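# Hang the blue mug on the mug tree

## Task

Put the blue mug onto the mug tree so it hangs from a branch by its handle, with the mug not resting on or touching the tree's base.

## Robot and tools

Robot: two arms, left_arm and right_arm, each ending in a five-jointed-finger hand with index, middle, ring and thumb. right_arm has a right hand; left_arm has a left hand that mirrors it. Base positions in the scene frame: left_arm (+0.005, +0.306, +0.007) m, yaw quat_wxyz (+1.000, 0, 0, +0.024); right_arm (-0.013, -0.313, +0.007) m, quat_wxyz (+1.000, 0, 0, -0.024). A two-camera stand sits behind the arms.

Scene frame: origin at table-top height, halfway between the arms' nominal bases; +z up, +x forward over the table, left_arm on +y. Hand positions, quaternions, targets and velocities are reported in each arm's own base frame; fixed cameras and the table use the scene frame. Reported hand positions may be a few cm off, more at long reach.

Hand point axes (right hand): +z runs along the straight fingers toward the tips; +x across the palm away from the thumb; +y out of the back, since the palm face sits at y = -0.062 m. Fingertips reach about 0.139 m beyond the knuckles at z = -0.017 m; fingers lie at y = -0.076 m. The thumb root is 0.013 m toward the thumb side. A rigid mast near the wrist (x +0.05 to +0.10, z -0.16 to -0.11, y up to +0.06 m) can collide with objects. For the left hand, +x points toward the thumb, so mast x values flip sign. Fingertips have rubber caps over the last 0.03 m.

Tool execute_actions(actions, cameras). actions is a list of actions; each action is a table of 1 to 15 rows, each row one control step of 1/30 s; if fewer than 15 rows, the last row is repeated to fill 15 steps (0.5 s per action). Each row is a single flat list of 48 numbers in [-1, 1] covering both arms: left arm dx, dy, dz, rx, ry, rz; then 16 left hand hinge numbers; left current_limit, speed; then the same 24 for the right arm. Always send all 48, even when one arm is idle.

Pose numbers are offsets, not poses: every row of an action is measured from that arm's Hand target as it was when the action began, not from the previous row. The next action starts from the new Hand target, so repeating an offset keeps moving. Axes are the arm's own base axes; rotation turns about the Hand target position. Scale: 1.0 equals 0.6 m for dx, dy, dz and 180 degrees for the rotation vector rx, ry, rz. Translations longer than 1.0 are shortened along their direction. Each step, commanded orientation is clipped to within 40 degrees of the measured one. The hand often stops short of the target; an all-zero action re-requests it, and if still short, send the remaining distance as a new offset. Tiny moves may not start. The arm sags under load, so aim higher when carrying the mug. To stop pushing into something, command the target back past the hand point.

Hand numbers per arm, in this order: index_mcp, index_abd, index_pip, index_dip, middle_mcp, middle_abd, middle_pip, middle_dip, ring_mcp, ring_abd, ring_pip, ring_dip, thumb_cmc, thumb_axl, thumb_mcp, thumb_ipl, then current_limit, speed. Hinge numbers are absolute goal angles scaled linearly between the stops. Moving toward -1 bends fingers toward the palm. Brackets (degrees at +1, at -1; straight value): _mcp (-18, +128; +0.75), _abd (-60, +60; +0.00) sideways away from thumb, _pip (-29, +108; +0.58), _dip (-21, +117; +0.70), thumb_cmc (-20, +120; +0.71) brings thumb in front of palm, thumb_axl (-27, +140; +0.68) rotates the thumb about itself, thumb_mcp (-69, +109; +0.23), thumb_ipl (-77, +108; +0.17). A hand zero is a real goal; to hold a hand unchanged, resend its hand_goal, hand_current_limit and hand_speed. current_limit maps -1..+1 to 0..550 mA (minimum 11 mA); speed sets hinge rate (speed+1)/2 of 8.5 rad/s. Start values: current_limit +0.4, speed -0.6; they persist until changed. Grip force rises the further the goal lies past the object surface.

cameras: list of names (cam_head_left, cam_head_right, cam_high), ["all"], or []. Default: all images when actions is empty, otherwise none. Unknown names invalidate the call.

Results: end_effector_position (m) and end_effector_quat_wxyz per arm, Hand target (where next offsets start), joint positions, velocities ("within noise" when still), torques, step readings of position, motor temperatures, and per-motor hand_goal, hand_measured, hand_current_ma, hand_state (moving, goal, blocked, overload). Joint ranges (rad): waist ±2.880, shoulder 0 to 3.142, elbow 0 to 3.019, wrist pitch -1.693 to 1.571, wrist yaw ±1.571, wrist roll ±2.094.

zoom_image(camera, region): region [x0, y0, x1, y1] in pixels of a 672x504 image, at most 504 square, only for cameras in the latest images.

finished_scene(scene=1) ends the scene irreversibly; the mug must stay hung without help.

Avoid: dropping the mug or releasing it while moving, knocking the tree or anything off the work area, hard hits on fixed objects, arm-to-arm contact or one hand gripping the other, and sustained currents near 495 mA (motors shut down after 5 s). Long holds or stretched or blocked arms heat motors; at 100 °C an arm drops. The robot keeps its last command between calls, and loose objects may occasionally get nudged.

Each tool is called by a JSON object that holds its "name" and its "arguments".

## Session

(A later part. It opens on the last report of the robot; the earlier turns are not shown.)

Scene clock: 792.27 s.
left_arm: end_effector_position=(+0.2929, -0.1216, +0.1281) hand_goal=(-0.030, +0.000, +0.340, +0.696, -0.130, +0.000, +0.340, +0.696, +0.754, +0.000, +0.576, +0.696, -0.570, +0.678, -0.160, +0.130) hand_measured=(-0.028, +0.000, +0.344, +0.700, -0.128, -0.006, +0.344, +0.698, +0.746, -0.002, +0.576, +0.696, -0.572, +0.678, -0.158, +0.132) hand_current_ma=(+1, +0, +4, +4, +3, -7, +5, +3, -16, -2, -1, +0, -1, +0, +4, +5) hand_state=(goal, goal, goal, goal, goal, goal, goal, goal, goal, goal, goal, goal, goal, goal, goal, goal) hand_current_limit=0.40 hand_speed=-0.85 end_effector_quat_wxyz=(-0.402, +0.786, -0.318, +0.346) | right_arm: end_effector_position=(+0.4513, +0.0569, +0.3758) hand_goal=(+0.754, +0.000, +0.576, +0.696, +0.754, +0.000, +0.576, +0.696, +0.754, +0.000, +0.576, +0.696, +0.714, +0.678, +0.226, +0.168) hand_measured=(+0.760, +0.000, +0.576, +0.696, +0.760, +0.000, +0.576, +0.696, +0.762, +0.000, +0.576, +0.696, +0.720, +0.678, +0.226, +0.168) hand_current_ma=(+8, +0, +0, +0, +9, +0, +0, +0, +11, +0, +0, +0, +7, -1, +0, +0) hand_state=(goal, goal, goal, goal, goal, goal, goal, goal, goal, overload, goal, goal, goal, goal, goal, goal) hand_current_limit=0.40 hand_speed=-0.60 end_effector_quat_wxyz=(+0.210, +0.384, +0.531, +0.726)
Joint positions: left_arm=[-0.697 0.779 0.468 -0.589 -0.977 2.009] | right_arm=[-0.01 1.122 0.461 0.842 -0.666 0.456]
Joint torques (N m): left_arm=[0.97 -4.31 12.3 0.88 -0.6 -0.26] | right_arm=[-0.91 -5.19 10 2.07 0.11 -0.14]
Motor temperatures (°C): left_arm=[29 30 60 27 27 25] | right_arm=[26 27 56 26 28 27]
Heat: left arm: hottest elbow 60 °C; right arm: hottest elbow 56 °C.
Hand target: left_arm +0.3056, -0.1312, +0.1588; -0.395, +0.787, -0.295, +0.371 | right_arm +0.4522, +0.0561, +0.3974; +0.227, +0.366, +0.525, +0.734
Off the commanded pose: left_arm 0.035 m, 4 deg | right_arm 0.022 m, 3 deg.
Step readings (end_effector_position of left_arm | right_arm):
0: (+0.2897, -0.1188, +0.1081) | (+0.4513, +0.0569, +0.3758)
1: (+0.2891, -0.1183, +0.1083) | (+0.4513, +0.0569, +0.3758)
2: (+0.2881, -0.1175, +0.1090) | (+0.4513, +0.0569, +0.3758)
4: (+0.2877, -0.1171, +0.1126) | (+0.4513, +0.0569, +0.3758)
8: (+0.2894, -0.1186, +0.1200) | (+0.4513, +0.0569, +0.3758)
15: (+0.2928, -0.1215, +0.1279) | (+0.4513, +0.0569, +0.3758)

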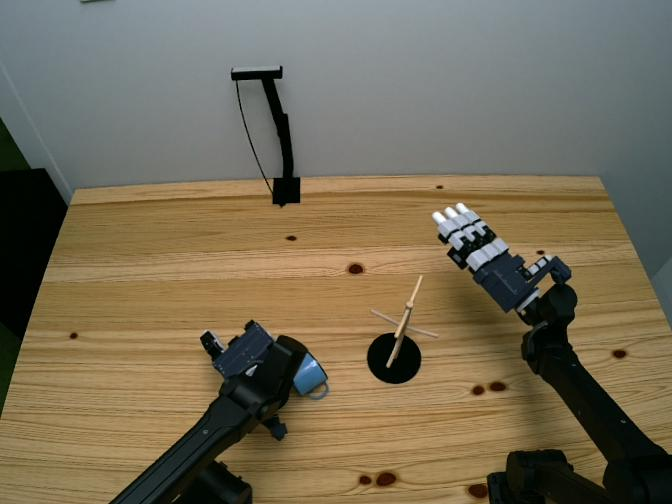

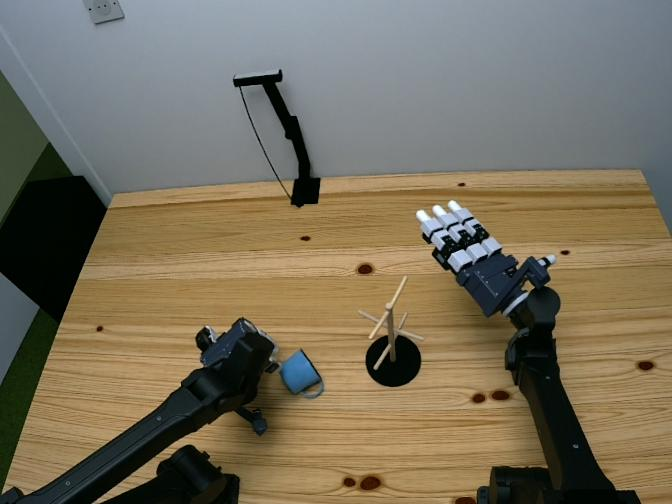

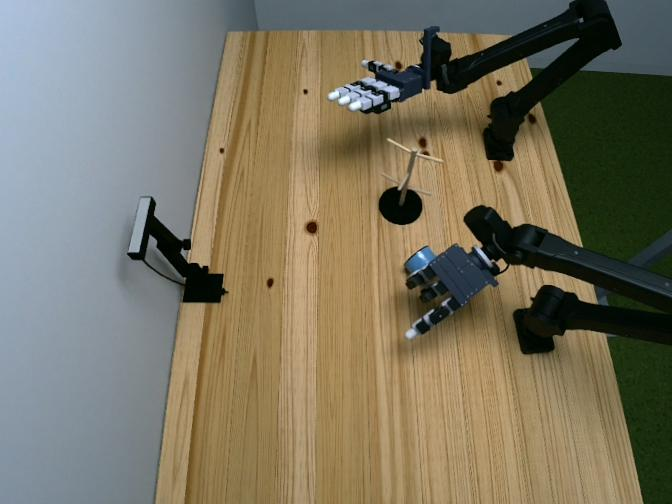

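{"name": "execute_actions", "arguments": {"actions": [[[-0.02,0.03,0.08,0,0,0,0.2,0,0.372,0.696,0.2,0,0.372,0.696,0.754,0,0.576,0.696,-0.571,0.678,0.1,0.168,0.4,-0.6,0,0,0,0,0,0,0.754,0,0.576,0.696,0.754,0,0.576,0.696,0.754,0,0.576,0.696,0.714,0.678,0.226,0.168,0.4,-0.6]],[[-0.02,0.08,0.15,0,0,0,0.411,0,0.372,0.696,0.411,0,0.372,0.696,0.754,0,0.576,0.696,-0.571,0.678,0.226,0.168,0.4,-0.6,0,0,0,0,0,0,0.754,0,0.576,0.696,0.754,0,0.576,0.696,0.754,0,0.576,0.696,0.714,0.678,0.226,0.168,0.4,-0.6]]], "cameras": ["all"]}}

{"name": "zoom_image", "arguments": {"camera": "cam_head_right", "region": [250, 330, 350, 420]}}

{"name": "zoom_image", "arguments": {"camera": "cam_head_left", "region": [250, 330, 350, 420]}}

{"name": "zoom_image", "arguments": {"camera": "cam_high", "region": [385, 220, 465, 310]}}

Scene clock: 805.37 s.
left_arm: end_effector_position=(+0.2792, -0.0662, +0.2862) hand_goal=(+0.412, +0.000, +0.372, +0.696, +0.412, +0.000, +0.372, +0.696, +0.754, +0.000, +0.576, +0.696, -0.570, +0.678, +0.226, +0.168) hand_measured=(+0.404, +0.000, +0.370, +0.698, +0.404, -0.004, +0.370, +0.698, +0.742, -0.002, +0.574, +0.696, -0.572, +0.678, +0.222, +0.166) hand_current_ma=(-13, +0, -2, +3, -15, -3, -3, +3, -21, -1, -2, +0, -3, +0, -7, -3) hand_state=(goal, goal, goal, goal, goal, goal, goal, goal, goal, goal, goal, goal, goal, goal, goal, goal) hand_current_limit=0.40 hand_speed=-0.60 end_effector_quat_wxyz=(-0.404, +0.801, -0.266, +0.353) | right_arm: end_effector_position=(+0.4513, +0.0569, +0.3758) hand_goal=(+0.754, +0.000, +0.576, +0.696, +0.754, +0.000, +0.576, +0.696, +0.754, +0.000, +0.576, +0.696, +0.714, +0.678, +0.226, +0.168) hand_measured=(+0.760, +0.000, +0.576, +0.696, +0.760, +0.000, +0.576, +0.696, +0.762, +0.000, +0.576, +0.696, +0.720, +0.678, +0.226, +0.168) hand_current_ma=(+8, +0, +0, +0, +9, +0, +0, +0, +11, +0, +0, +0, +7, -1, +0, +0) hand_state=(goal, goal, goal, goal, goal, goal, goal, goal, goal, overload, goal, goal, goal, goal, goal, goal) hand_current_limit=0.40 hand_speed=-0.60 end_effector_quat_wxyz=(+0.210, +0.384, +0.531, +0.726)
Joint positions: left_arm=[-0.534 0.569 0.787 -0.989 -0.914 2.089] | right_arm=[-0.01 1.122 0.461 0.842 -0.666 0.456]
Joint torques (N m): left_arm=[1.38 -0.79 10.82 1.07 -0.3 -0.01] | right_arm=[-0.91 -5.36 10.06 2.13 0.11 -0.13]
Motor temperatures (°C): left_arm=[29 30 61 27 27 25] | right_arm=[25 27 56 26 28 27]
Heat: left arm: hottest elbow 61 °C; right arm: hottest elbow 56 °C.
Hand target: left_arm +0.2816, -0.0651, +0.2967; -0.395, +0.787, -0.295, +0.371 | right_arm +0.4522, +0.0561, +0.3974; +0.227, +0.366, +0.525, +0.734
Off the commanded pose: left_arm 0.011 m, 4 deg | right_arm 0.022 m, 3 deg.
joint sent to its limit (left arm) — joint 6 (wrist roll), upper limit. The joint targets are off in orientation, not in position.
Step readings (end_effector_position of left_arm | right_arm):
0: (+0.2929, -0.1216, +0.1281) | (+0.4513, +0.0569, +0.3758)
1: (+0.2919, -0.1209, +0.1295) | (+0.4513, +0.0569, +0.3758)
2: (+0.2880, -0.1174, +0.1319) | (+0.4513, +0.0569, +0.3758)
4: (+0.2854, -0.1107, +0.1482) | (+0.4513, +0.0569, +0.3758)
8: (+0.2868, -0.1101, +0.1806) | (+0.4513, +0.0569, +0.3758)
15: (+0.2869, -0.1101, +0.1869) | (+0.4513, +0.0569, +0.3758)
16: (+0.2852, -0.1064, +0.1883) | (+0.4513, +0.0569, +0.3758)
17: (+0.2800, -0.0987, +0.1921) | (+0.4513, +0.0569, +0.3758)
19: (+0.2782, -0.0794, +0.2181) | (+0.4513, +0.0569, +0.3758)
23: (+0.2804, -0.0646, +0.2757) | (+0.4513, +0.0569, +0.3758)
30: (+0.2790, -0.0661, +0.2878) | (+0.4513, +0.0569, +0.3758)

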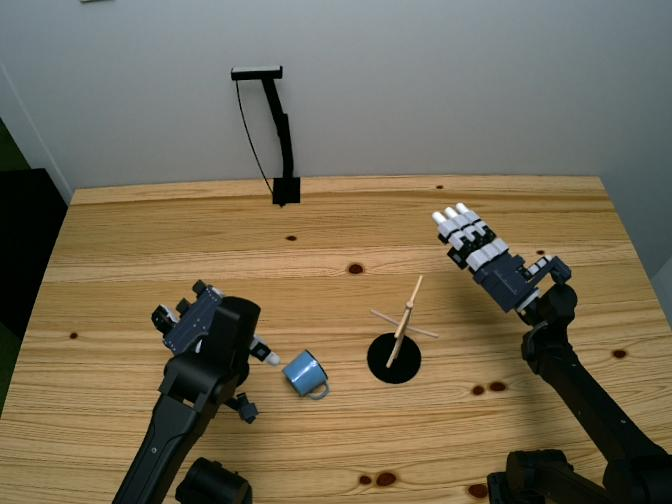

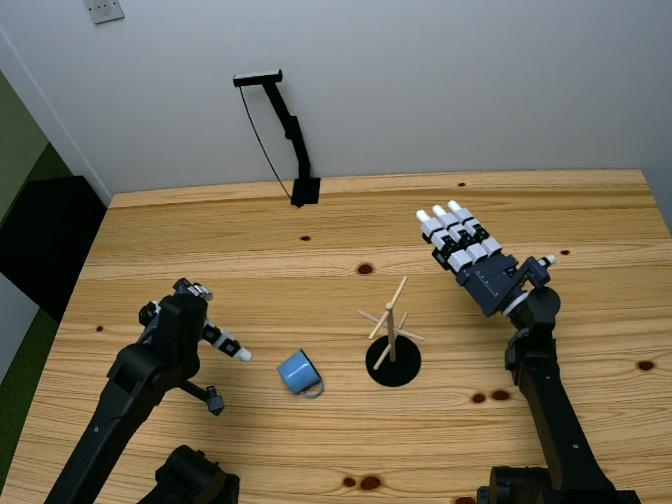

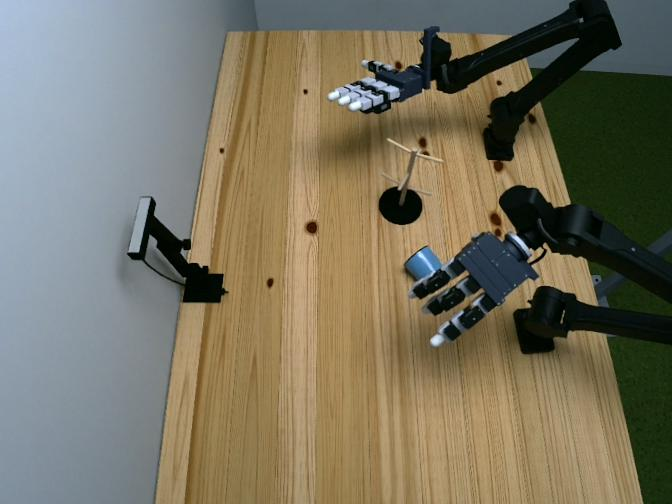

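Scaled by 5.040 from the camera's 672x504 image, which has a finer 960x720 frame.

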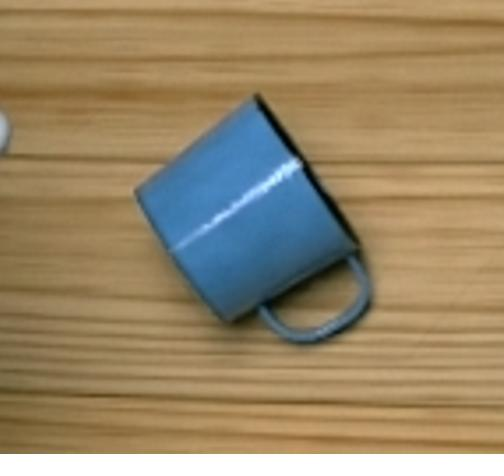

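Scaled by 5.040 from the camera's 672x504 image, which has a finer 960x720 frame.

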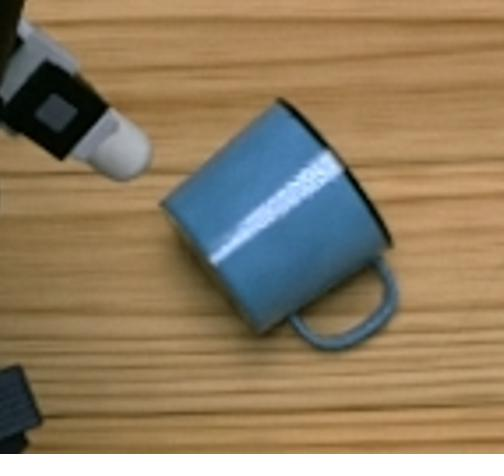

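Scaled by 5.600 from the camera's 672x504 image, which has a finer 960x720 frame.

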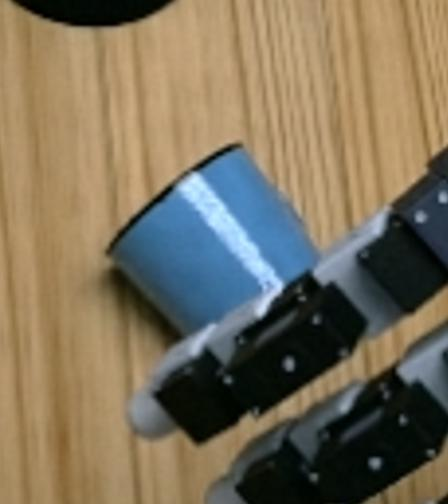

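{"name": "execute_actions", "arguments": {"actions": [[[0.031,-0.178,-0.18,0.1118,0.0393,0.0042,0.685,0,-0.153,0.043,0.685,0,-0.153,0.043,0.342,0,-0.737,-0.174,-0.571,0.678,0.562,-0.049,0.4,-0.6,0,0,0,0,0,0,0.754,0,0.576,0.696,0.754,0,0.576,0.696,0.754,0,0.576,0.696,0.714,0.678,0.226,0.168,0.4,-0.6]]], "cameras": ["all"]}}

{"name": "zoom_image", "arguments": {"camera": "cam_head_right", "region": [180, 280, 360, 440]}}

{"name": "zoom_image", "arguments": {"camera": "cam_head_left", "region": [180, 280, 360, 440]}}

{"name": "zoom_image", "arguments": {"camera": "cam_high", "region": [375, 210, 515, 330]}}

Scene clock: 928.03 s.
left_arm: end_effector_position=(+0.2892, -0.1624, +0.1681) hand_goal=(+0.686, +0.000, -0.152, +0.044, +0.686, +0.000, -0.152, +0.044, +0.342, +0.000, -0.736, -0.174, -0.570, +0.678, +0.562, -0.048) hand_measured=(+0.672, +0.000, -0.150, +0.048, +0.670, +0.000, -0.150, +0.048, +0.338, +0.000, -0.730, -0.170, -0.570, +0.678, +0.556, -0.046) hand_current_ma=(-31, +0, +2, +4, -35, +0, +3, +4, -5, +0, +9, +4, +1, +0, -14, +2) hand_state=(goal, goal, goal, goal, goal, goal, goal, goal, goal, goal, goal, goal, goal, goal, goal, goal) hand_current_limit=0.40 hand_speed=-0.60 end_effector_quat_wxyz=(-0.511, +0.724, -0.394, +0.246) | right_arm: end_effector_position=(+0.4513, +0.0569, +0.3758) hand_goal=(+0.754, +0.000, +0.576, +0.696, +0.754, +0.000, +0.576, +0.696, +0.754, +0.000, +0.576, +0.696, +0.714, +0.678, +0.226, +0.168) hand_measured=(+0.760, +0.000, +0.576, +0.696, +0.760, +0.000, +0.576, +0.696, +0.762, +0.000, +0.576, +0.696, +0.720, +0.678, +0.226, +0.168) hand_current_ma=(+8, +0, +0, +0, +9, +0, +0, +0, +11, +0, +0, +0, +7, -1, +0, +0) hand_state=(goal, goal, goal, goal, goal, goal, goal, goal, goal, overload, goal, goal, goal, goal, goal, goal) hand_current_limit=0.40 hand_speed=-0.60 end_effector_quat_wxyz=(+0.210, +0.384, +0.531, +0.726)
Joint positions: left_arm=[-0.915 1.105 0.799 -1.184 -1.204 1.707] | right_arm=[-0.01 1.122 0.461 0.842 -0.666 0.456]
Joint torques (N m): left_arm=[1.49 -7.71 10.66 -0.12 -0.99 -0.14] | right_arm=[-0.85 -5.07 9.99 2.13 0.15 -0.14]
Motor temperatures (°C): left_arm=[29 30 60 27 26 25] | right_arm=[25 27 57 26 28 27]
Heat: left arm: hottest elbow 60 °C; right arm: hottest elbow 57 °C.
Hand target: left_arm +0.3001, -0.1720, +0.1887; -0.510, +0.729, -0.374, +0.262 | right_arm +0.4522, +0.0561, +0.3974; +0.227, +0.366, +0.525, +0.734
Off the commanded pose: left_arm 0.025 m, 3 deg | right_arm 0.022 m, 3 deg.
Step readings (end_effector_position of left_arm | right_arm):
0: (+0.2792, -0.0662, +0.2862) | (+0.4513, +0.0569, +0.3758)
1: (+0.2821, -0.0641, +0.2820) | (+0.4513, +0.0569, +0.3758)
2: (+0.2830, -0.0639, +0.2792) | (+0.4513, +0.0569, +0.3758)
4: (+0.2795, -0.1089, +0.2515) | (+0.4513, +0.0569, +0.3758)
8: (+0.2768, -0.1704, +0.1739) | (+0.4513, +0.0569, +0.3758)
15: (+0.2823, -0.1552, +0.1509) | (+0.4513, +0.0569, +0.3758)

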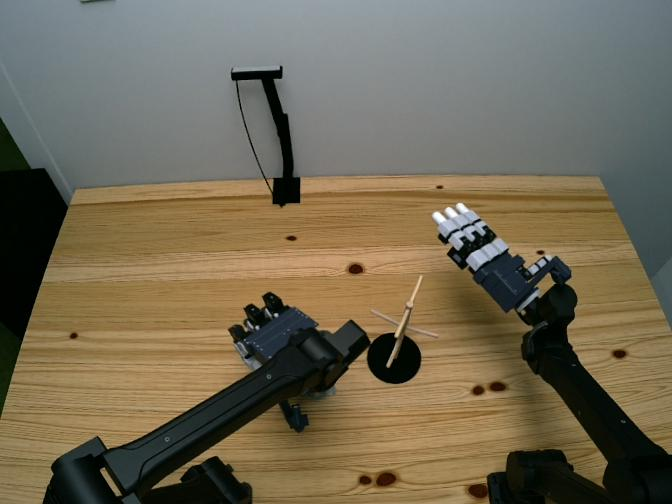

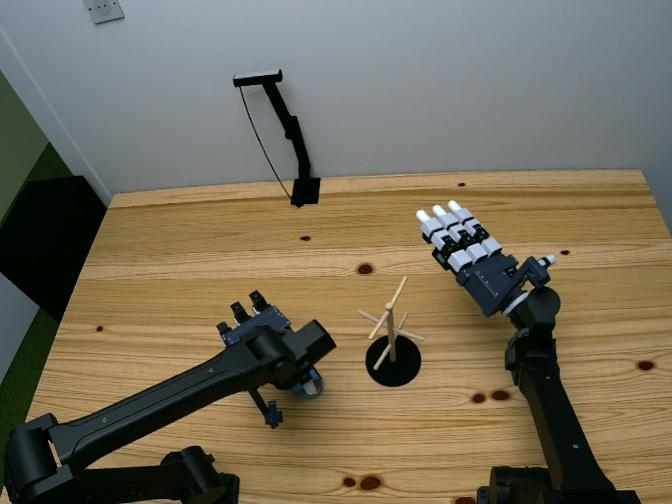

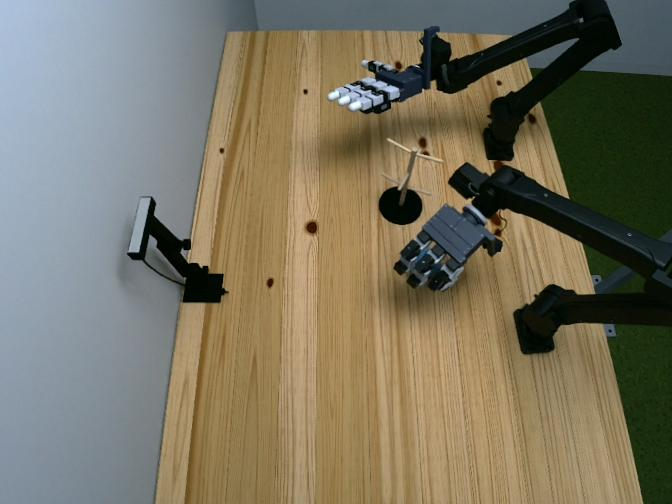

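Scaled by 2.800 from the camera's 672x504 image, which has a finer 960x720 frame.

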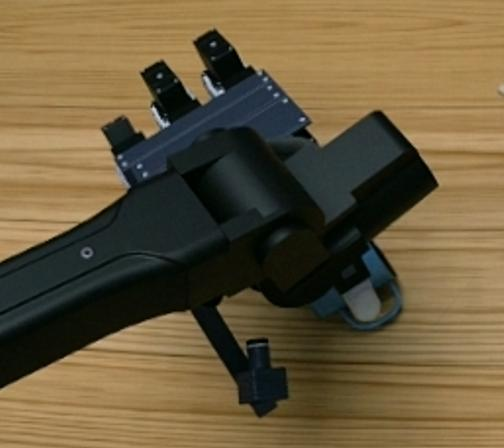

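Scaled by 2.800 from the camera's 672x504 image, which has a finer 960x720 frame.

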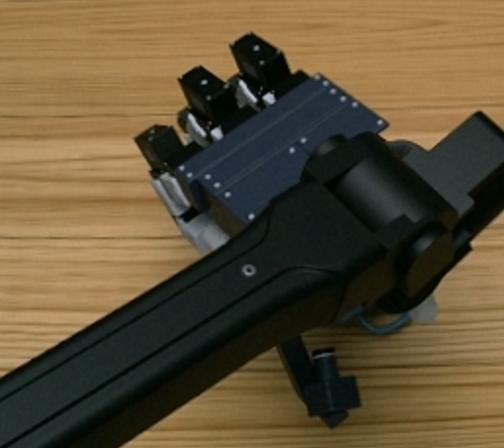

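Scaled by 3.600 from the camera's 672x504 image, which has a finer 960x720 frame.

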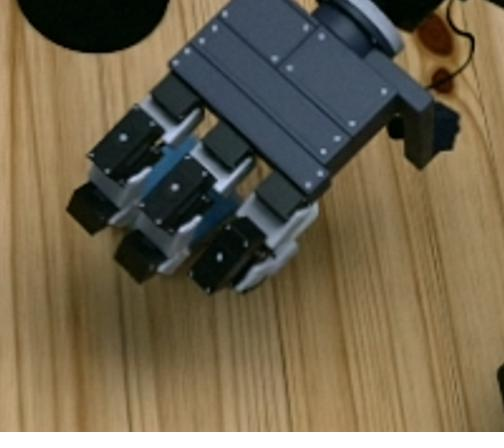

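{"name": "execute_actions", "arguments": {"actions": [[[0.009,-0.001,-0.1135,0,0,0,0.685,0,-0.153,0.043,0.685,0,-0.153,0.043,0.342,0,-0.737,-0.174,-0.571,0.678,0.562,-0.049,0.4,-0.6,0,0,0,0,0,0,0.754,0,0.576,0.696,0.754,0,0.576,0.696,0.754,0,0.576,0.696,0.714,0.678,0.226,0.168,0.4,-0.6]]], "cameras": ["all"]}}

{"name": "zoom_image", "arguments": {"camera": "cam_head_right", "region": [200, 290, 340, 430]}}

{"name": "zoom_image", "arguments": {"camera": "cam_head_left", "region": [200, 290, 340, 430]}}

{"name": "zoom_image", "arguments": {"camera": "cam_high", "region": [375, 220, 495, 330]}}

Scene clock: 986.77 s.
left_arm: end_effector_position=(+0.2965, -0.1675, +0.1108) hand_goal=(+0.686, +0.000, -0.152, +0.044, +0.686, +0.000, -0.152, +0.044, +0.342, +0.000, -0.736, -0.174, -0.570, +0.678, +0.562, -0.048) hand_measured=(+0.676, +0.000, -0.150, +0.048, +0.674, +0.000, -0.150, +0.046, +0.338, +0.000, -0.732, -0.170, -0.570, +0.678, +0.556, -0.046) hand_current_ma=(-18, +0, +2, +4, -22, +0, +2, +3, -5, +0, +7, +4, +0, +0, -11, +2) hand_state=(goal, goal, goal, goal, goal, goal, goal, goal, goal, goal, goal, goal, goal, goal, goal, goal) hand_current_limit=0.40 hand_speed=-0.60 end_effector_quat_wxyz=(-0.514, +0.724, -0.386, +0.248) | right_arm: end_effector_position=(+0.4513, +0.0569, +0.3758) hand_goal=(+0.754, +0.000, +0.576, +0.696, +0.754, +0.000, +0.576, +0.696, +0.754, +0.000, +0.576, +0.696, +0.714, +0.678, +0.226, +0.168) hand_measured=(+0.760, +0.000, +0.576, +0.696, +0.760, +0.000, +0.576, +0.696, +0.762, +0.000, +0.576, +0.696, +0.720, +0.678, +0.226, +0.168) hand_current_ma=(+8, +0, +0, +0, +9, +0, +0, +0, +11, +0, +0, +0, +7, -1, +0, +0) hand_state=(goal, goal, goal, goal, goal, goal, goal, goal, goal, overload, goal, goal, goal, goal, goal, goal) hand_current_limit=0.40 hand_speed=-0.60 end_effector_quat_wxyz=(+0.210, +0.384, +0.531, +0.726)
Joint positions: left_arm=[-0.912 1.206 0.706 -0.995 -1.215 1.692] | right_arm=[-0.01 1.122 0.461 0.842 -0.666 0.456]
Joint torques (N m): left_arm=[1.96 -8.82 8.13 1.18 -0.7 0.08] | right_arm=[-0.85 -5.42 10.02 2.17 0.12 -0.15]
Motor temperatures (°C): left_arm=[29 30 61 27 29 25] | right_arm=[25 27 57 26 28 27]
Heat: left arm: hottest elbow 61 °C; right arm: hottest elbow 57 °C.
Hand target: left_arm +0.3056, -0.1727, +0.1208; -0.510, +0.729, -0.374, +0.262 | right_arm +0.4522, +0.0561, +0.3974; +0.227, +0.366, +0.525, +0.734
Off the commanded pose: left_arm 0.014 m, 2 deg | right_arm 0.022 m, 3 deg.
Step readings (end_effector_position of left_arm | right_arm):
0: (+0.2892, -0.1624, +0.1681) | (+0.4513, +0.0569, +0.3758)
1: (+0.2902, -0.1630, +0.1653) | (+0.4513, +0.0569, +0.3758)
2: (+0.2939, -0.1659, +0.1609) | (+0.4513, +0.0569, +0.3758)
4: (+0.2955, -0.1679, +0.1413) | (+0.4513, +0.0569, +0.3758)
8: (+0.2937, -0.1647, +0.1122) | (+0.4513, +0.0569, +0.3758)
15: (+0.2966, -0.1676, +0.1108) | (+0.4513, +0.0569, +0.3758)

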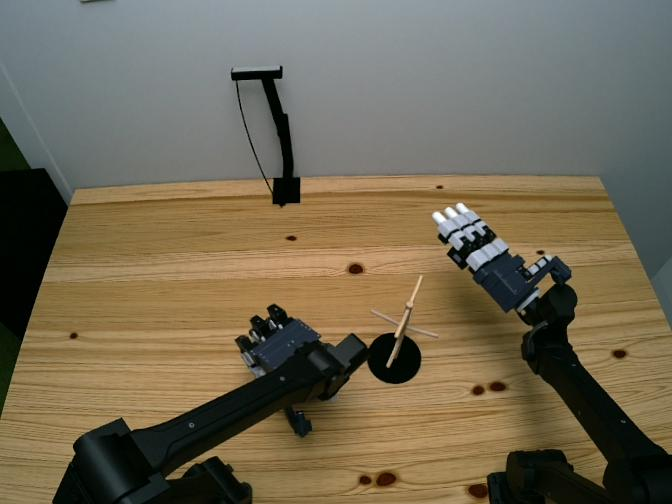

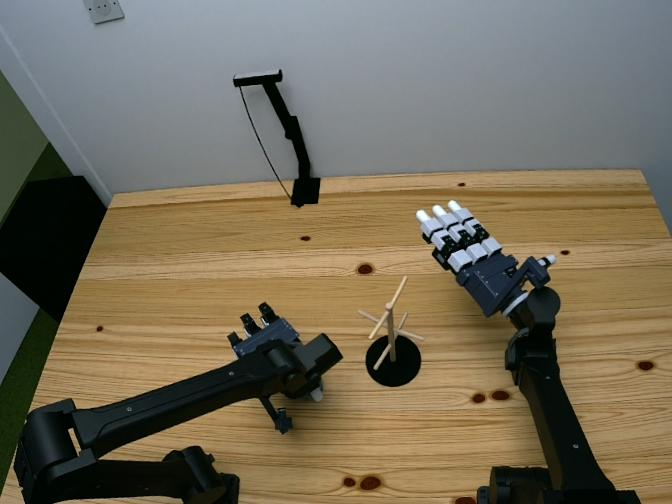

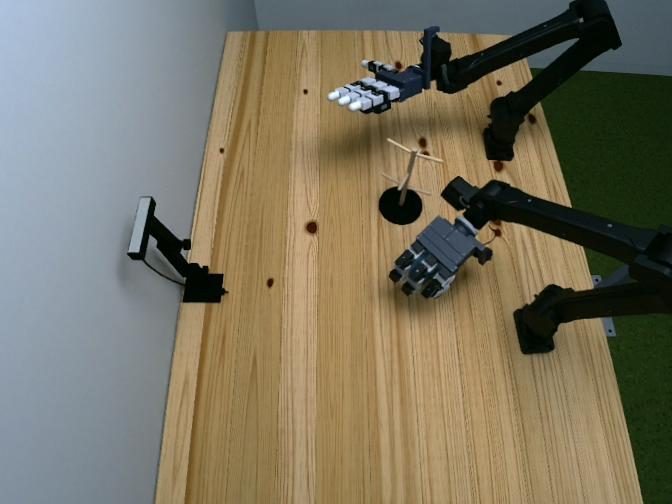

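Scaled by 3.600 from the camera's 672x504 image, which has a finer 960x720 frame.

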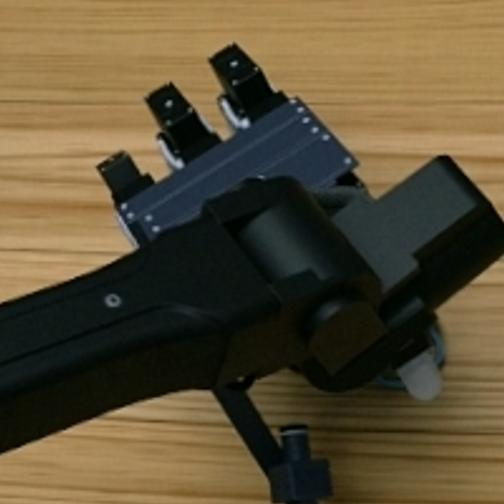

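Scaled by 3.600 from the camera's 672x504 image, which has a finer 960x720 frame.

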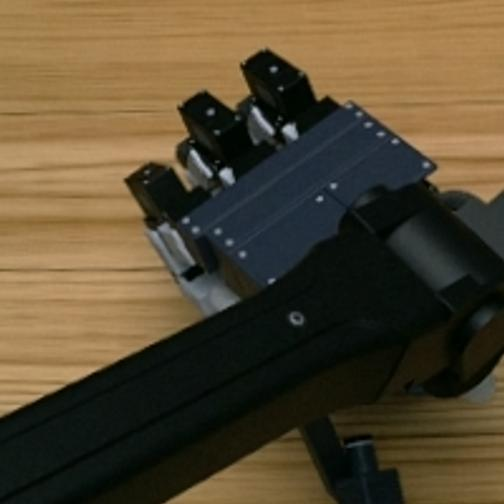

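Scaled by 4.200 from the camera's 672x504 image, which has a finer 960x720 frame.

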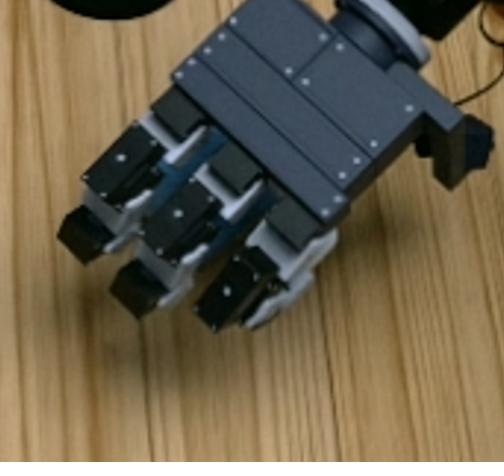

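{"name": "execute_actions", "arguments": {"actions": [[[0,0,-0.09,0,0,0,0.685,0,-0.153,0.043,0.685,0,-0.153,0.043,0.342,0,-0.737,-0.174,-0.571,0.678,0.562,-0.049,0.4,-0.6,0,0,0,0,0,0,0.754,0,0.576,0.696,0.754,0,0.576,0.696,0.754,0,0.576,0.696,0.714,0.678,0.226,0.168,0.4,-0.6]]], "cameras": ["all"]}}

{"name": "zoom_image", "arguments": {"camera": "cam_high", "region": [375, 220, 495, 330]}}

{"name": "zoom_image", "arguments": {"camera": "cam_head_right", "region": [200, 290, 340, 430]}}

Scene clock: 995.97 s.
left_arm: end_effector_position=(+0.2966, -0.1671, +0.0591) hand_goal=(+0.686, +0.000, -0.152, +0.044, +0.686, +0.000, -0.152, +0.044, +0.342, +0.000, -0.736, -0.174, -0.570, +0.678, +0.562, -0.048) hand_measured=(+0.678, +0.000, -0.150, +0.048, +0.676, +0.000, -0.150, +0.046, +0.338, +0.000, -0.732, -0.172, -0.570, +0.678, +0.558, -0.046) hand_current_ma=(-16, +0, +2, +4, -18, +0, +2, +3, -4, +0, +6, +3, +0, +0, -9, +2) hand_state=(goal, goal, goal, goal, goal, goal, goal, goal, goal, goal, goal, goal, goal, goal, goal, goal) hand_current_limit=0.40 hand_speed=-0.60 end_effector_quat_wxyz=(-0.514, +0.725, -0.385, +0.250) | right_arm: end_effector_position=(+0.4513, +0.0569, +0.3758) hand_goal=(+0.754, +0.000, +0.576, +0.696, +0.754, +0.000, +0.576, +0.696, +0.754, +0.000, +0.576, +0.696, +0.714, +0.678, +0.226, +0.168) hand_measured=(+0.760, +0.000, +0.576, +0.696, +0.760, +0.000, +0.576, +0.696, +0.762, +0.000, +0.576, +0.696, +0.720, +0.678, +0.226, +0.168) hand_current_ma=(+8, +0, +0, +0, +9, +0, +0, +0, +11, +0, +0, +0, +7, -1, +0, +0) hand_state=(goal, goal, goal, goal, goal, goal, goal, goal, goal, overload, goal, goal, goal, goal, goal, goal) hand_current_limit=0.40 hand_speed=-0.60 end_effector_quat_wxyz=(+0.210, +0.384, +0.531, +0.726)
Joint positions: left_arm=[-0.911 1.304 0.623 -0.81 -1.216 1.692] | right_arm=[-0.01 1.122 0.461 0.842 -0.666 0.456]
Joint torques (N m): left_arm=[2.08 -9 7.13 1.18 -0.62 0.09] | right_arm=[-0.85 -5.3 10.06 2.11 0.14 -0.15]
Motor temperatures (°C): left_arm=[29 30 58 27 28 25] | right_arm=[25 27 57 26 28 27]
Heat: left arm: hottest elbow 58 °C; right arm: hottest elbow 57 °C.
Hand target: left_arm +0.3056, -0.1725, +0.0667; -0.510, +0.729, -0.374, +0.262 | right_arm +0.4522, +0.0561, +0.3974; +0.227, +0.366, +0.525, +0.734
Off the commanded pose: left_arm 0.013 m, 2 deg | right_arm 0.022 m, 3 deg.
Step readings (end_effector_position of left_arm | right_arm):
0: (+0.2965, -0.1675, +0.1108) | (+0.4513, +0.0569, +0.3758)
1: (+0.2968, -0.1676, +0.1079) | (+0.4513, +0.0569, +0.3758)
2: (+0.2998, -0.1710, +0.1035) | (+0.4513, +0.0569, +0.3758)
4: (+0.2994, -0.1704, +0.0856) | (+0.4513, +0.0569, +0.3758)
8: (+0.2944, -0.1644, +0.0602) | (+0.4513, +0.0569, +0.3758)
15: (+0.2965, -0.1671, +0.0591) | (+0.4513, +0.0569, +0.3758)

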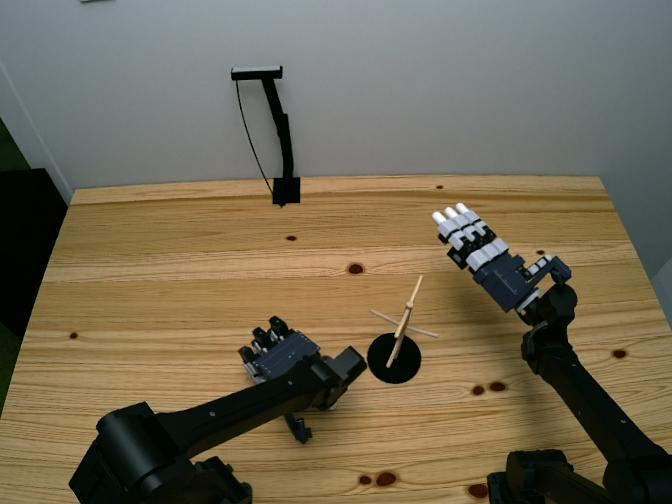

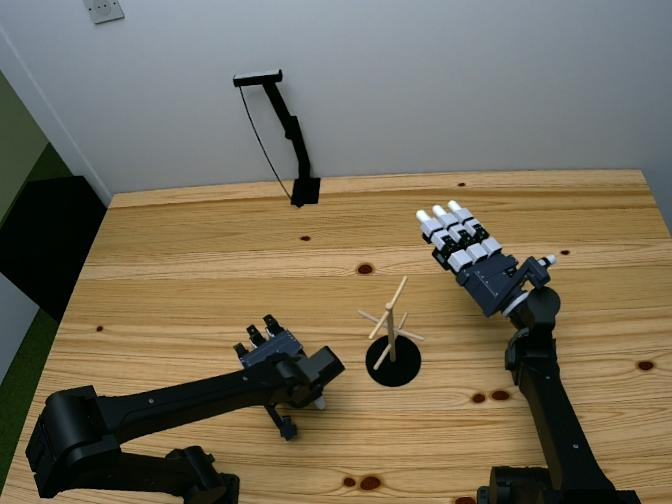

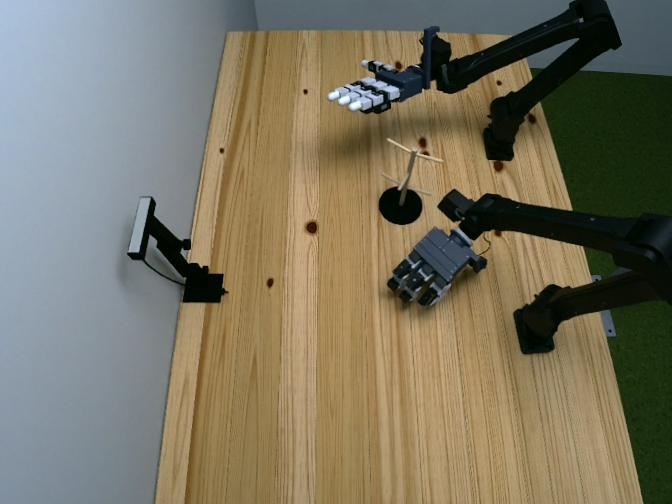

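Scaled by 4.200 from the camera's 672x504 image, which has a finer 960x720 frame.

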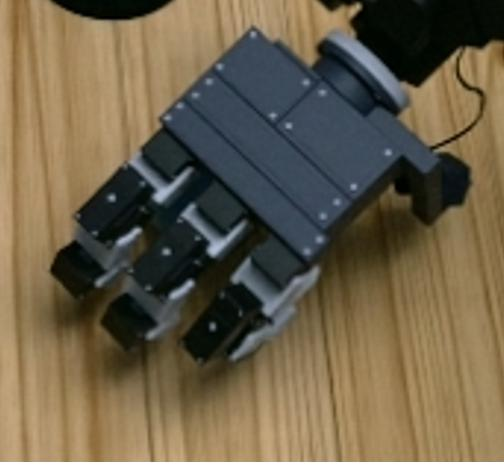

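Scaled by 3.600 from the camera's 672x504 image, which has a finer 960x720 frame.

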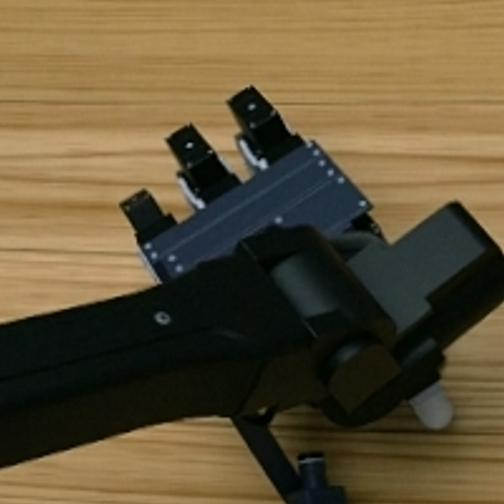

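{"name": "execute_actions", "arguments": {"actions": [[[-0.003,0.01,-0.031,0,0,0,0.685,0,-0.153,0.043,0.685,0,-0.153,0.043,0.342,0,-0.737,-0.174,-0.571,0.678,0.562,-0.049,0.4,-0.6,0,0,0,0,0,0,0.754,0,0.576,0.696,0.754,0,0.576,0.696,0.754,0,0.576,0.696,0.714,0.678,0.226,0.168,0.4,-0.6]]], "cameras": ["all"]}}

{"name": "zoom_image", "arguments": {"camera": "cam_high", "region": [375, 220, 495, 330]}}

{"name": "zoom_image", "arguments": {"camera": "cam_head_left", "region": [200, 290, 370, 430]}}

Scene clock: 1011.63 s.
left_arm: end_effector_position=(+0.2978, -0.1646, +0.0481) hand_goal=(+0.686, +0.000, -0.152, +0.044, +0.686, +0.000, -0.152, +0.044, +0.342, +0.000, -0.736, -0.174, -0.570, +0.678, +0.562, -0.048) hand_measured=(+0.678, +0.000, -0.150, +0.048, +0.676, +0.000, -0.150, +0.046, +0.338, +0.000, -0.732, -0.172, -0.570, +0.678, +0.558, -0.046) hand_current_ma=(-16, +0, +2, +4, -18, +0, +2, +3, -4, +0, +6, +3, +0, +0, -9, +2) hand_state=(goal, goal, goal, goal, goal, goal, goal, goal, goal, goal, goal, goal, goal, goal, goal, goal) hand_current_limit=0.40 hand_speed=-0.60 end_effector_quat_wxyz=(-0.511, +0.726, -0.380, +0.258) | right_arm: end_effector_position=(+0.4513, +0.0569, +0.3758) hand_goal=(+0.754, +0.000, +0.576, +0.696, +0.754, +0.000, +0.576, +0.696, +0.754, +0.000, +0.576, +0.696, +0.714, +0.678, +0.226, +0.168) hand_measured=(+0.760, +0.000, +0.576, +0.696, +0.760, +0.000, +0.576, +0.696, +0.762, +0.000, +0.576, +0.696, +0.720, +0.678, +0.226, +0.168) hand_current_ma=(+8, +0, +0, +0, +9, +0, +0, +0, +11, +0, +0, +0, +7, -1, +0, +0) hand_state=(goal, goal, goal, goal, goal, goal, goal, goal, goal, overload, goal, goal, goal, goal, goal, goal) hand_current_limit=0.40 hand_speed=-0.60 end_effector_quat_wxyz=(+0.210, +0.384, +0.531, +0.726)
Joint positions: left_arm=[-0.903 1.311 0.588 -0.722 -1.216 1.719] | right_arm=[-0.01 1.122 0.461 0.842 -0.666 0.456]
Joint torques (N m): left_arm=[2.08 -7.47 6.35 1.32 -0.57 0.07] | right_arm=[-0.79 -5.07 10.03 2.14 0.14 -0.14]
Motor temperatures (°C): left_arm=[29 30 54 27 28 25] | right_arm=[25 27 58 26 28 27]
Heat: left arm: hottest elbow 54 °C; right arm: hottest elbow 58 °C.
Hand target: left_arm +0.3038, -0.1666, +0.0481; -0.510, +0.729, -0.374, +0.262 | right_arm +0.4522, +0.0561, +0.3974; +0.227, +0.366, +0.525, +0.734
Off the commanded pose: left_arm 0.006 m, 1 deg | right_arm 0.022 m, 3 deg.
Step readings (end_effector_position of left_arm | right_arm):
0: (+0.2966, -0.1671, +0.0591) | (+0.4513, +0.0569, +0.3758)
1: (+0.2968, -0.1668, +0.0584) | (+0.4513, +0.0569, +0.3758)
2: (+0.2981, -0.1679, +0.0566) | (+0.4513, +0.0569, +0.3758)
4: (+0.2990, -0.1674, +0.0529) | (+0.4513, +0.0569, +0.3758)
8: (+0.2971, -0.1639, +0.0479) | (+0.4513, +0.0569, +0.3758)
15: (+0.2978, -0.1646, +0.0481) | (+0.4513, +0.0569, +0.3758)

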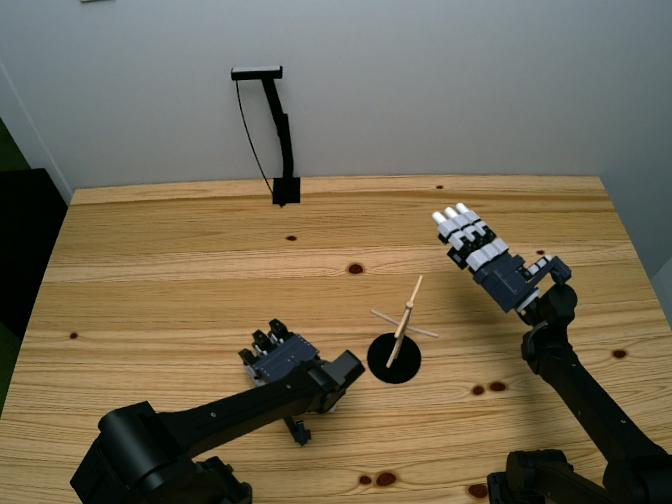

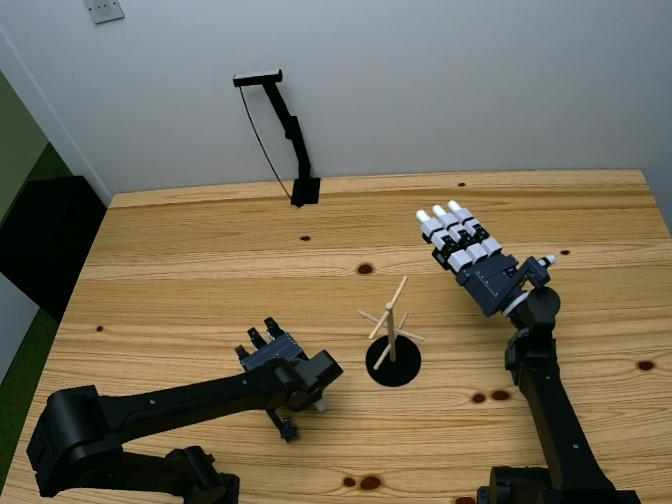

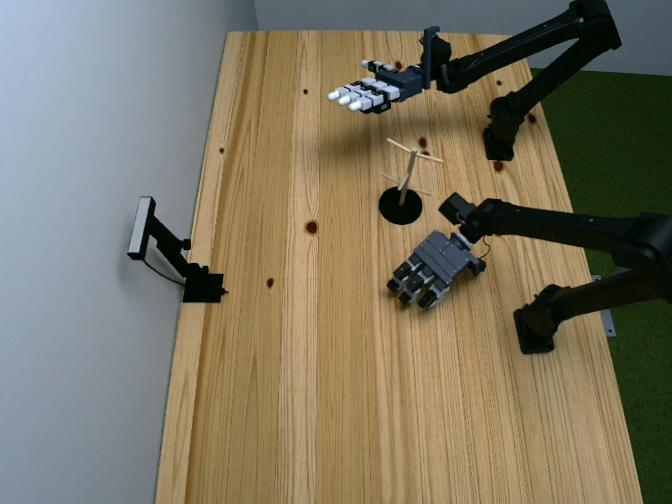

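Scaled by 4.200 from the camera's 672x504 image, which has a finer 960x720 frame.

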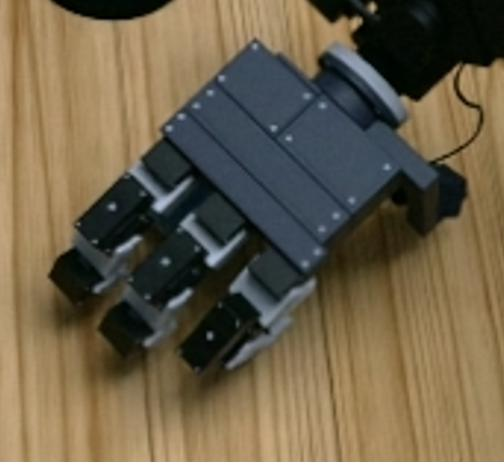

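Scaled by 2.965 from the camera's 672x504 image, which has a finer 960x720 frame.

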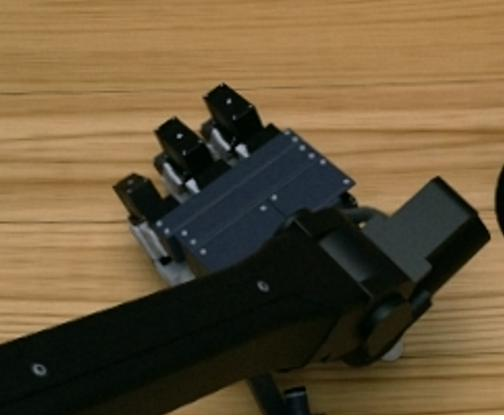

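{"name": "execute_actions", "arguments": {"actions": [[[-0.005,0.007,-0.022,0,0,0,0.685,0,-0.153,0.043,0.685,0,-0.153,0.043,0.342,0,-0.737,-0.174,-0.571,0.678,0.562,-0.049,0.4,-0.6,0,0,0,0,0,0,0.754,0,0.576,0.696,0.754,0,0.576,0.696,0.754,0,0.576,0.696,0.714,0.678,0.226,0.168,0.4,-0.6]]], "cameras": []}}

Scene clock: 1019.90 s.
left_arm: end_effector_position=(+0.2940, -0.1599, +0.0341) hand_goal=(+0.686, +0.000, -0.152, +0.044, +0.686, +0.000, -0.152, +0.044, +0.342, +0.000, -0.736, -0.174, -0.570, +0.678, +0.562, -0.048) hand_measured=(+0.678, +0.000, -0.150, +0.048, +0.676, +0.000, -0.150, +0.046, +0.338, +0.000, -0.732, -0.172, -0.570, +0.678, +0.558, -0.046) hand_current_ma=(-16, +0, +2, +4, -18, +0, +2, +3, -4, +0, +6, +3, +0, +0, -9, +2) hand_state=(goal, goal, goal, goal, goal, goal, goal, goal, goal, goal, goal, goal, goal, goal, goal, goal) hand_current_limit=0.40 hand_speed=-0.60 end_effector_quat_wxyz=(-0.512, +0.725, -0.383, +0.256) | right_arm: end_effector_position=(+0.4513, +0.0569, +0.3758) hand_goal=(+0.754, +0.000, +0.576, +0.696, +0.754, +0.000, +0.576, +0.696, +0.754, +0.000, +0.576, +0.696, +0.714, +0.678, +0.226, +0.168) hand_measured=(+0.760, +0.000, +0.576, +0.696, +0.760, +0.000, +0.576, +0.696, +0.762, +0.000, +0.576, +0.696, +0.720, +0.678, +0.226, +0.168) hand_current_ma=(+8, +0, +0, +0, +9, +0, +0, +0, +11, +0, +0, +0, +7, -1, +0, +0) hand_state=(goal, goal, goal, goal, goal, goal, goal, goal, goal, overload, goal, goal, goal, goal, goal, goal) hand_current_limit=0.40 hand_speed=-0.60 end_effector_quat_wxyz=(+0.210, +0.384, +0.531, +0.726)
Joint positions: left_arm=[-0.903 1.332 0.557 -0.67 -1.216 1.727] | right_arm=[-0.01 1.122 0.461 0.842 -0.666 0.456]
Joint torques (N m): left_arm=[2.14 -7.65 6.12 1.31 -0.57 0.07] | right_arm=[-0.67 -5.25 10.02 2.17 0.15 -0.13]
Motor temperatures (°C): left_arm=[29 30 53 27 28 25] | right_arm=[25 27 58 26 28 27]
Heat: left arm: hottest elbow 53 °C; right arm: hottest elbow 58 °C.
Hand target: left_arm +0.3007, -0.1624, +0.0349; -0.510, +0.729, -0.374, +0.262 | right_arm +0.4522, +0.0561, +0.3974; +0.227, +0.366, +0.525, +0.734
Off the commanded pose: left_arm 0.007 m, 1 deg | right_arm 0.022 m, 3 deg.
Step readings (end_effector_position of left_arm | right_arm):
0: (+0.2978, -0.1646, +0.0481) | (+0.4513, +0.0569, +0.3758)
1: (+0.2978, -0.1643, +0.0474) | (+0.4513, +0.0569, +0.3758)
2: (+0.2983, -0.1653, +0.0458) | (+0.4513, +0.0569, +0.3758)
4: (+0.2971, -0.1637, +0.0410) | (+0.4513, +0.0569, +0.3758)
8: (+0.2936, -0.1593, +0.0342) | (+0.4513, +0.0569, +0.3758)
15: (+0.2940, -0.1599, +0.0341) | (+0.4513, +0.0569, +0.3758)
No camera images: "cameras" was empty.

{"name": "execute_actions", "arguments": {"actions": [[[0,0,0,0,0,0,0.58,0,-0.153,0.043,0.58,0,-0.153,0.043,0.342,0,-0.737,-0.174,-0.571,0.678,0.562,-0.35,0.2,-0.8,0,0,0,0,0,0,0.754,0,0.576,0.696,0.754,0,0.576,0.696,0.754,0,0.576,0.696,0.714,0.678,0.226,0.168,0.4,-0.6]],[[0,0,0,0,0,0,0.52,0,-0.153,0.043,0.52,0,-0.153,0.043,0.342,0,-0.737,-0.174,-0.571,0.678,0.562,-0.5,0.2,-0.8,0,0,0,0,0,0,0.754,0,0.576,0.696,0.754,0,0.576,0.696,0.754,0,0.576,0.696,0.714,0.678,0.226,0.168,0.4,-0.6]]], "cameras": ["cam_high","cam_head_right"]}}

{"name": "zoom_image", "arguments": {"camera": "cam_high", "region": [375, 220, 495, 330]}}

Scene clock: 1028.90 s.
left_arm: end_effector_position=(+0.2970, -0.1601, +0.0352) hand_goal=(+0.520, +0.000, -0.152, +0.044, +0.520, +0.000, -0.152, +0.044, +0.342, +0.000, -0.736, -0.174, -0.570, +0.678, +0.562, -0.500) hand_measured=(+0.568, +0.002, -0.144, +0.044, +0.522, +0.000, -0.150, +0.046, +0.338, +0.000, -0.732, -0.172, -0.570, +0.678, +0.566, -0.486) hand_current_ma=(+140, +1, +15, +0, +2, +0, +2, +3, -4, +0, +6, +3, +0, +0, +9, +39) hand_state=(blocked, goal, goal, goal, goal, goal, goal, goal, goal, goal, goal, goal, goal, goal, goal, goal) hand_current_limit=0.20 hand_speed=-0.80 end_effector_quat_wxyz=(-0.512, +0.728, -0.374, +0.262) | right_arm: end_effector_position=(+0.4513, +0.0569, +0.3758) hand_goal=(+0.754, +0.000, +0.576, +0.696, +0.754, +0.000, +0.576, +0.696, +0.754, +0.000, +0.576, +0.696, +0.714, +0.678, +0.226, +0.168) hand_measured=(+0.760, +0.000, +0.576, +0.696, +0.760, +0.000, +0.576, +0.696, +0.762, +0.000, +0.576, +0.696, +0.720, +0.678, +0.226, +0.168) hand_current_ma=(+8, +0, +0, +0, +9, +0, +0, +0, +11, +0, +0, +0, +7, -1, +0, +0) hand_state=(goal, goal, goal, goal, goal, goal, goal, goal, goal, overload, goal, goal, goal, goal, goal, goal) hand_current_limit=0.40 hand_speed=-0.60 end_effector_quat_wxyz=(+0.210, +0.384, +0.531, +0.726)
Joint positions: left_arm=[-0.899 1.332 0.557 -0.661 -1.221 1.718] | right_arm=[-0.01 1.122 0.461 0.842 -0.666 0.456]
Joint torques (N m): left_arm=[1.67 -7.53 6.15 0.98 -0.44 0.07] | right_arm=[-0.91 -5.13 10.04 2.13 0.14 -0.15]
Motor temperatures (°C): left_arm=[29 30 53 27 28 25] | right_arm=[25 27 58 26 28 27]
Heat: left arm: hottest elbow 53 °C; right arm: hottest elbow 58 °C.
Hand target: left_arm +0.3008, -0.1623, +0.0349; -0.510, +0.729, -0.374, +0.262 | right_arm +0.4522, +0.0561, +0.3974; +0.227, +0.366, +0.525, +0.734
Off the commanded pose: left_arm 0.004 m, 0 deg | right_arm 0.022 m, 3 deg.
Step readings (end_effector_position of left_arm | right_arm):
0: (+0.2940, -0.1599, +0.0341) | (+0.4513, +0.0569, +0.3758)
1: (+0.2940, -0.1599, +0.0341) | (+0.4513, +0.0569, +0.3758)
2: (+0.2940, -0.1599, +0.0341) | (+0.4513, +0.0569, +0.3758)
4: (+0.2943, -0.1599, +0.0343) | (+0.4513, +0.0569, +0.3758)
8: (+0.2954, -0.1609, +0.0347) | (+0.4513, +0.0569, +0.3758)
15: (+0.2957, -0.1611, +0.0347) | (+0.4513, +0.0569, +0.3758)
16: (+0.2957, -0.1611, +0.0347) | (+0.4513, +0.0569, +0.3758)
17: (+0.2957, -0.1611, +0.0347) | (+0.4513, +0.0569, +0.3758)
19: (+0.2965, -0.1605, +0.0352) | (+0.4513, +0.0569, +0.3758)
23: (+0.2970, -0.1601, +0.0352) | (+0.4513, +0.0569, +0.3758)
30: (+0.2970, -0.1601, +0.0352) | (+0.4513, +0.0569, +0.3758)
Images, in order (width x height): cam_head_right 672x504, cam_high 672x504.

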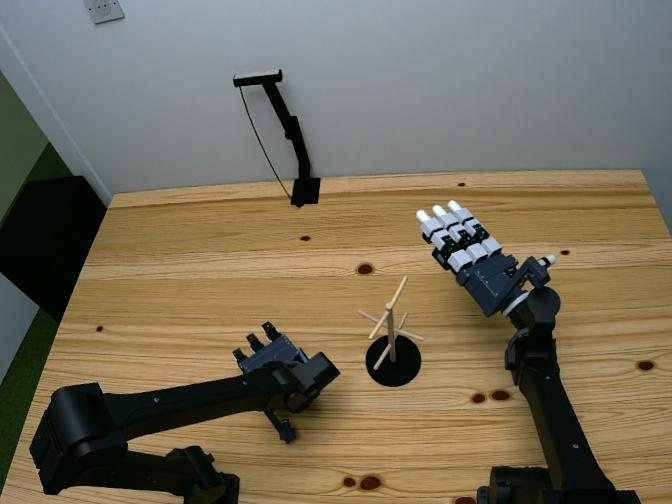

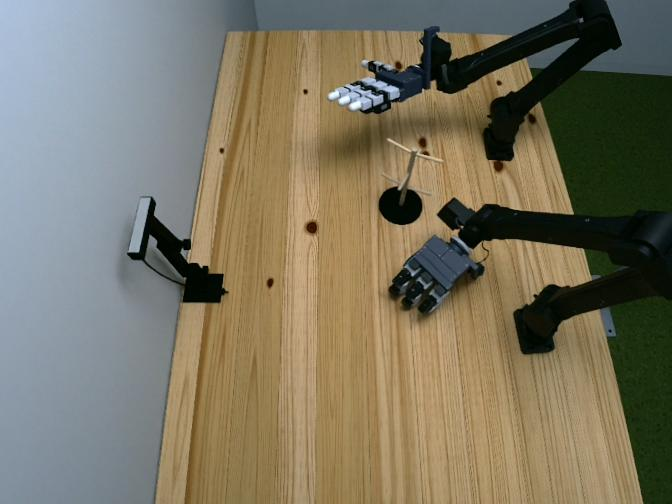

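Scaled by 4.200 from the camera's 672x504 image, which has a finer 960x720 frame.

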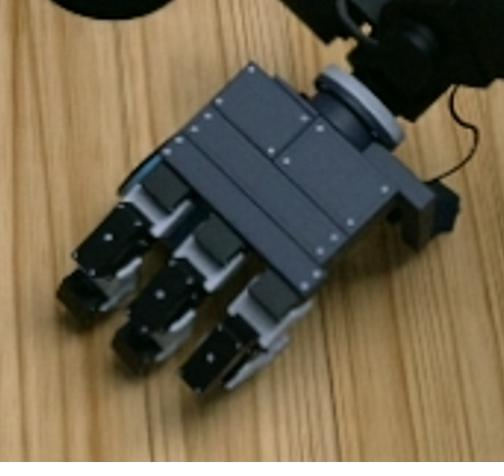

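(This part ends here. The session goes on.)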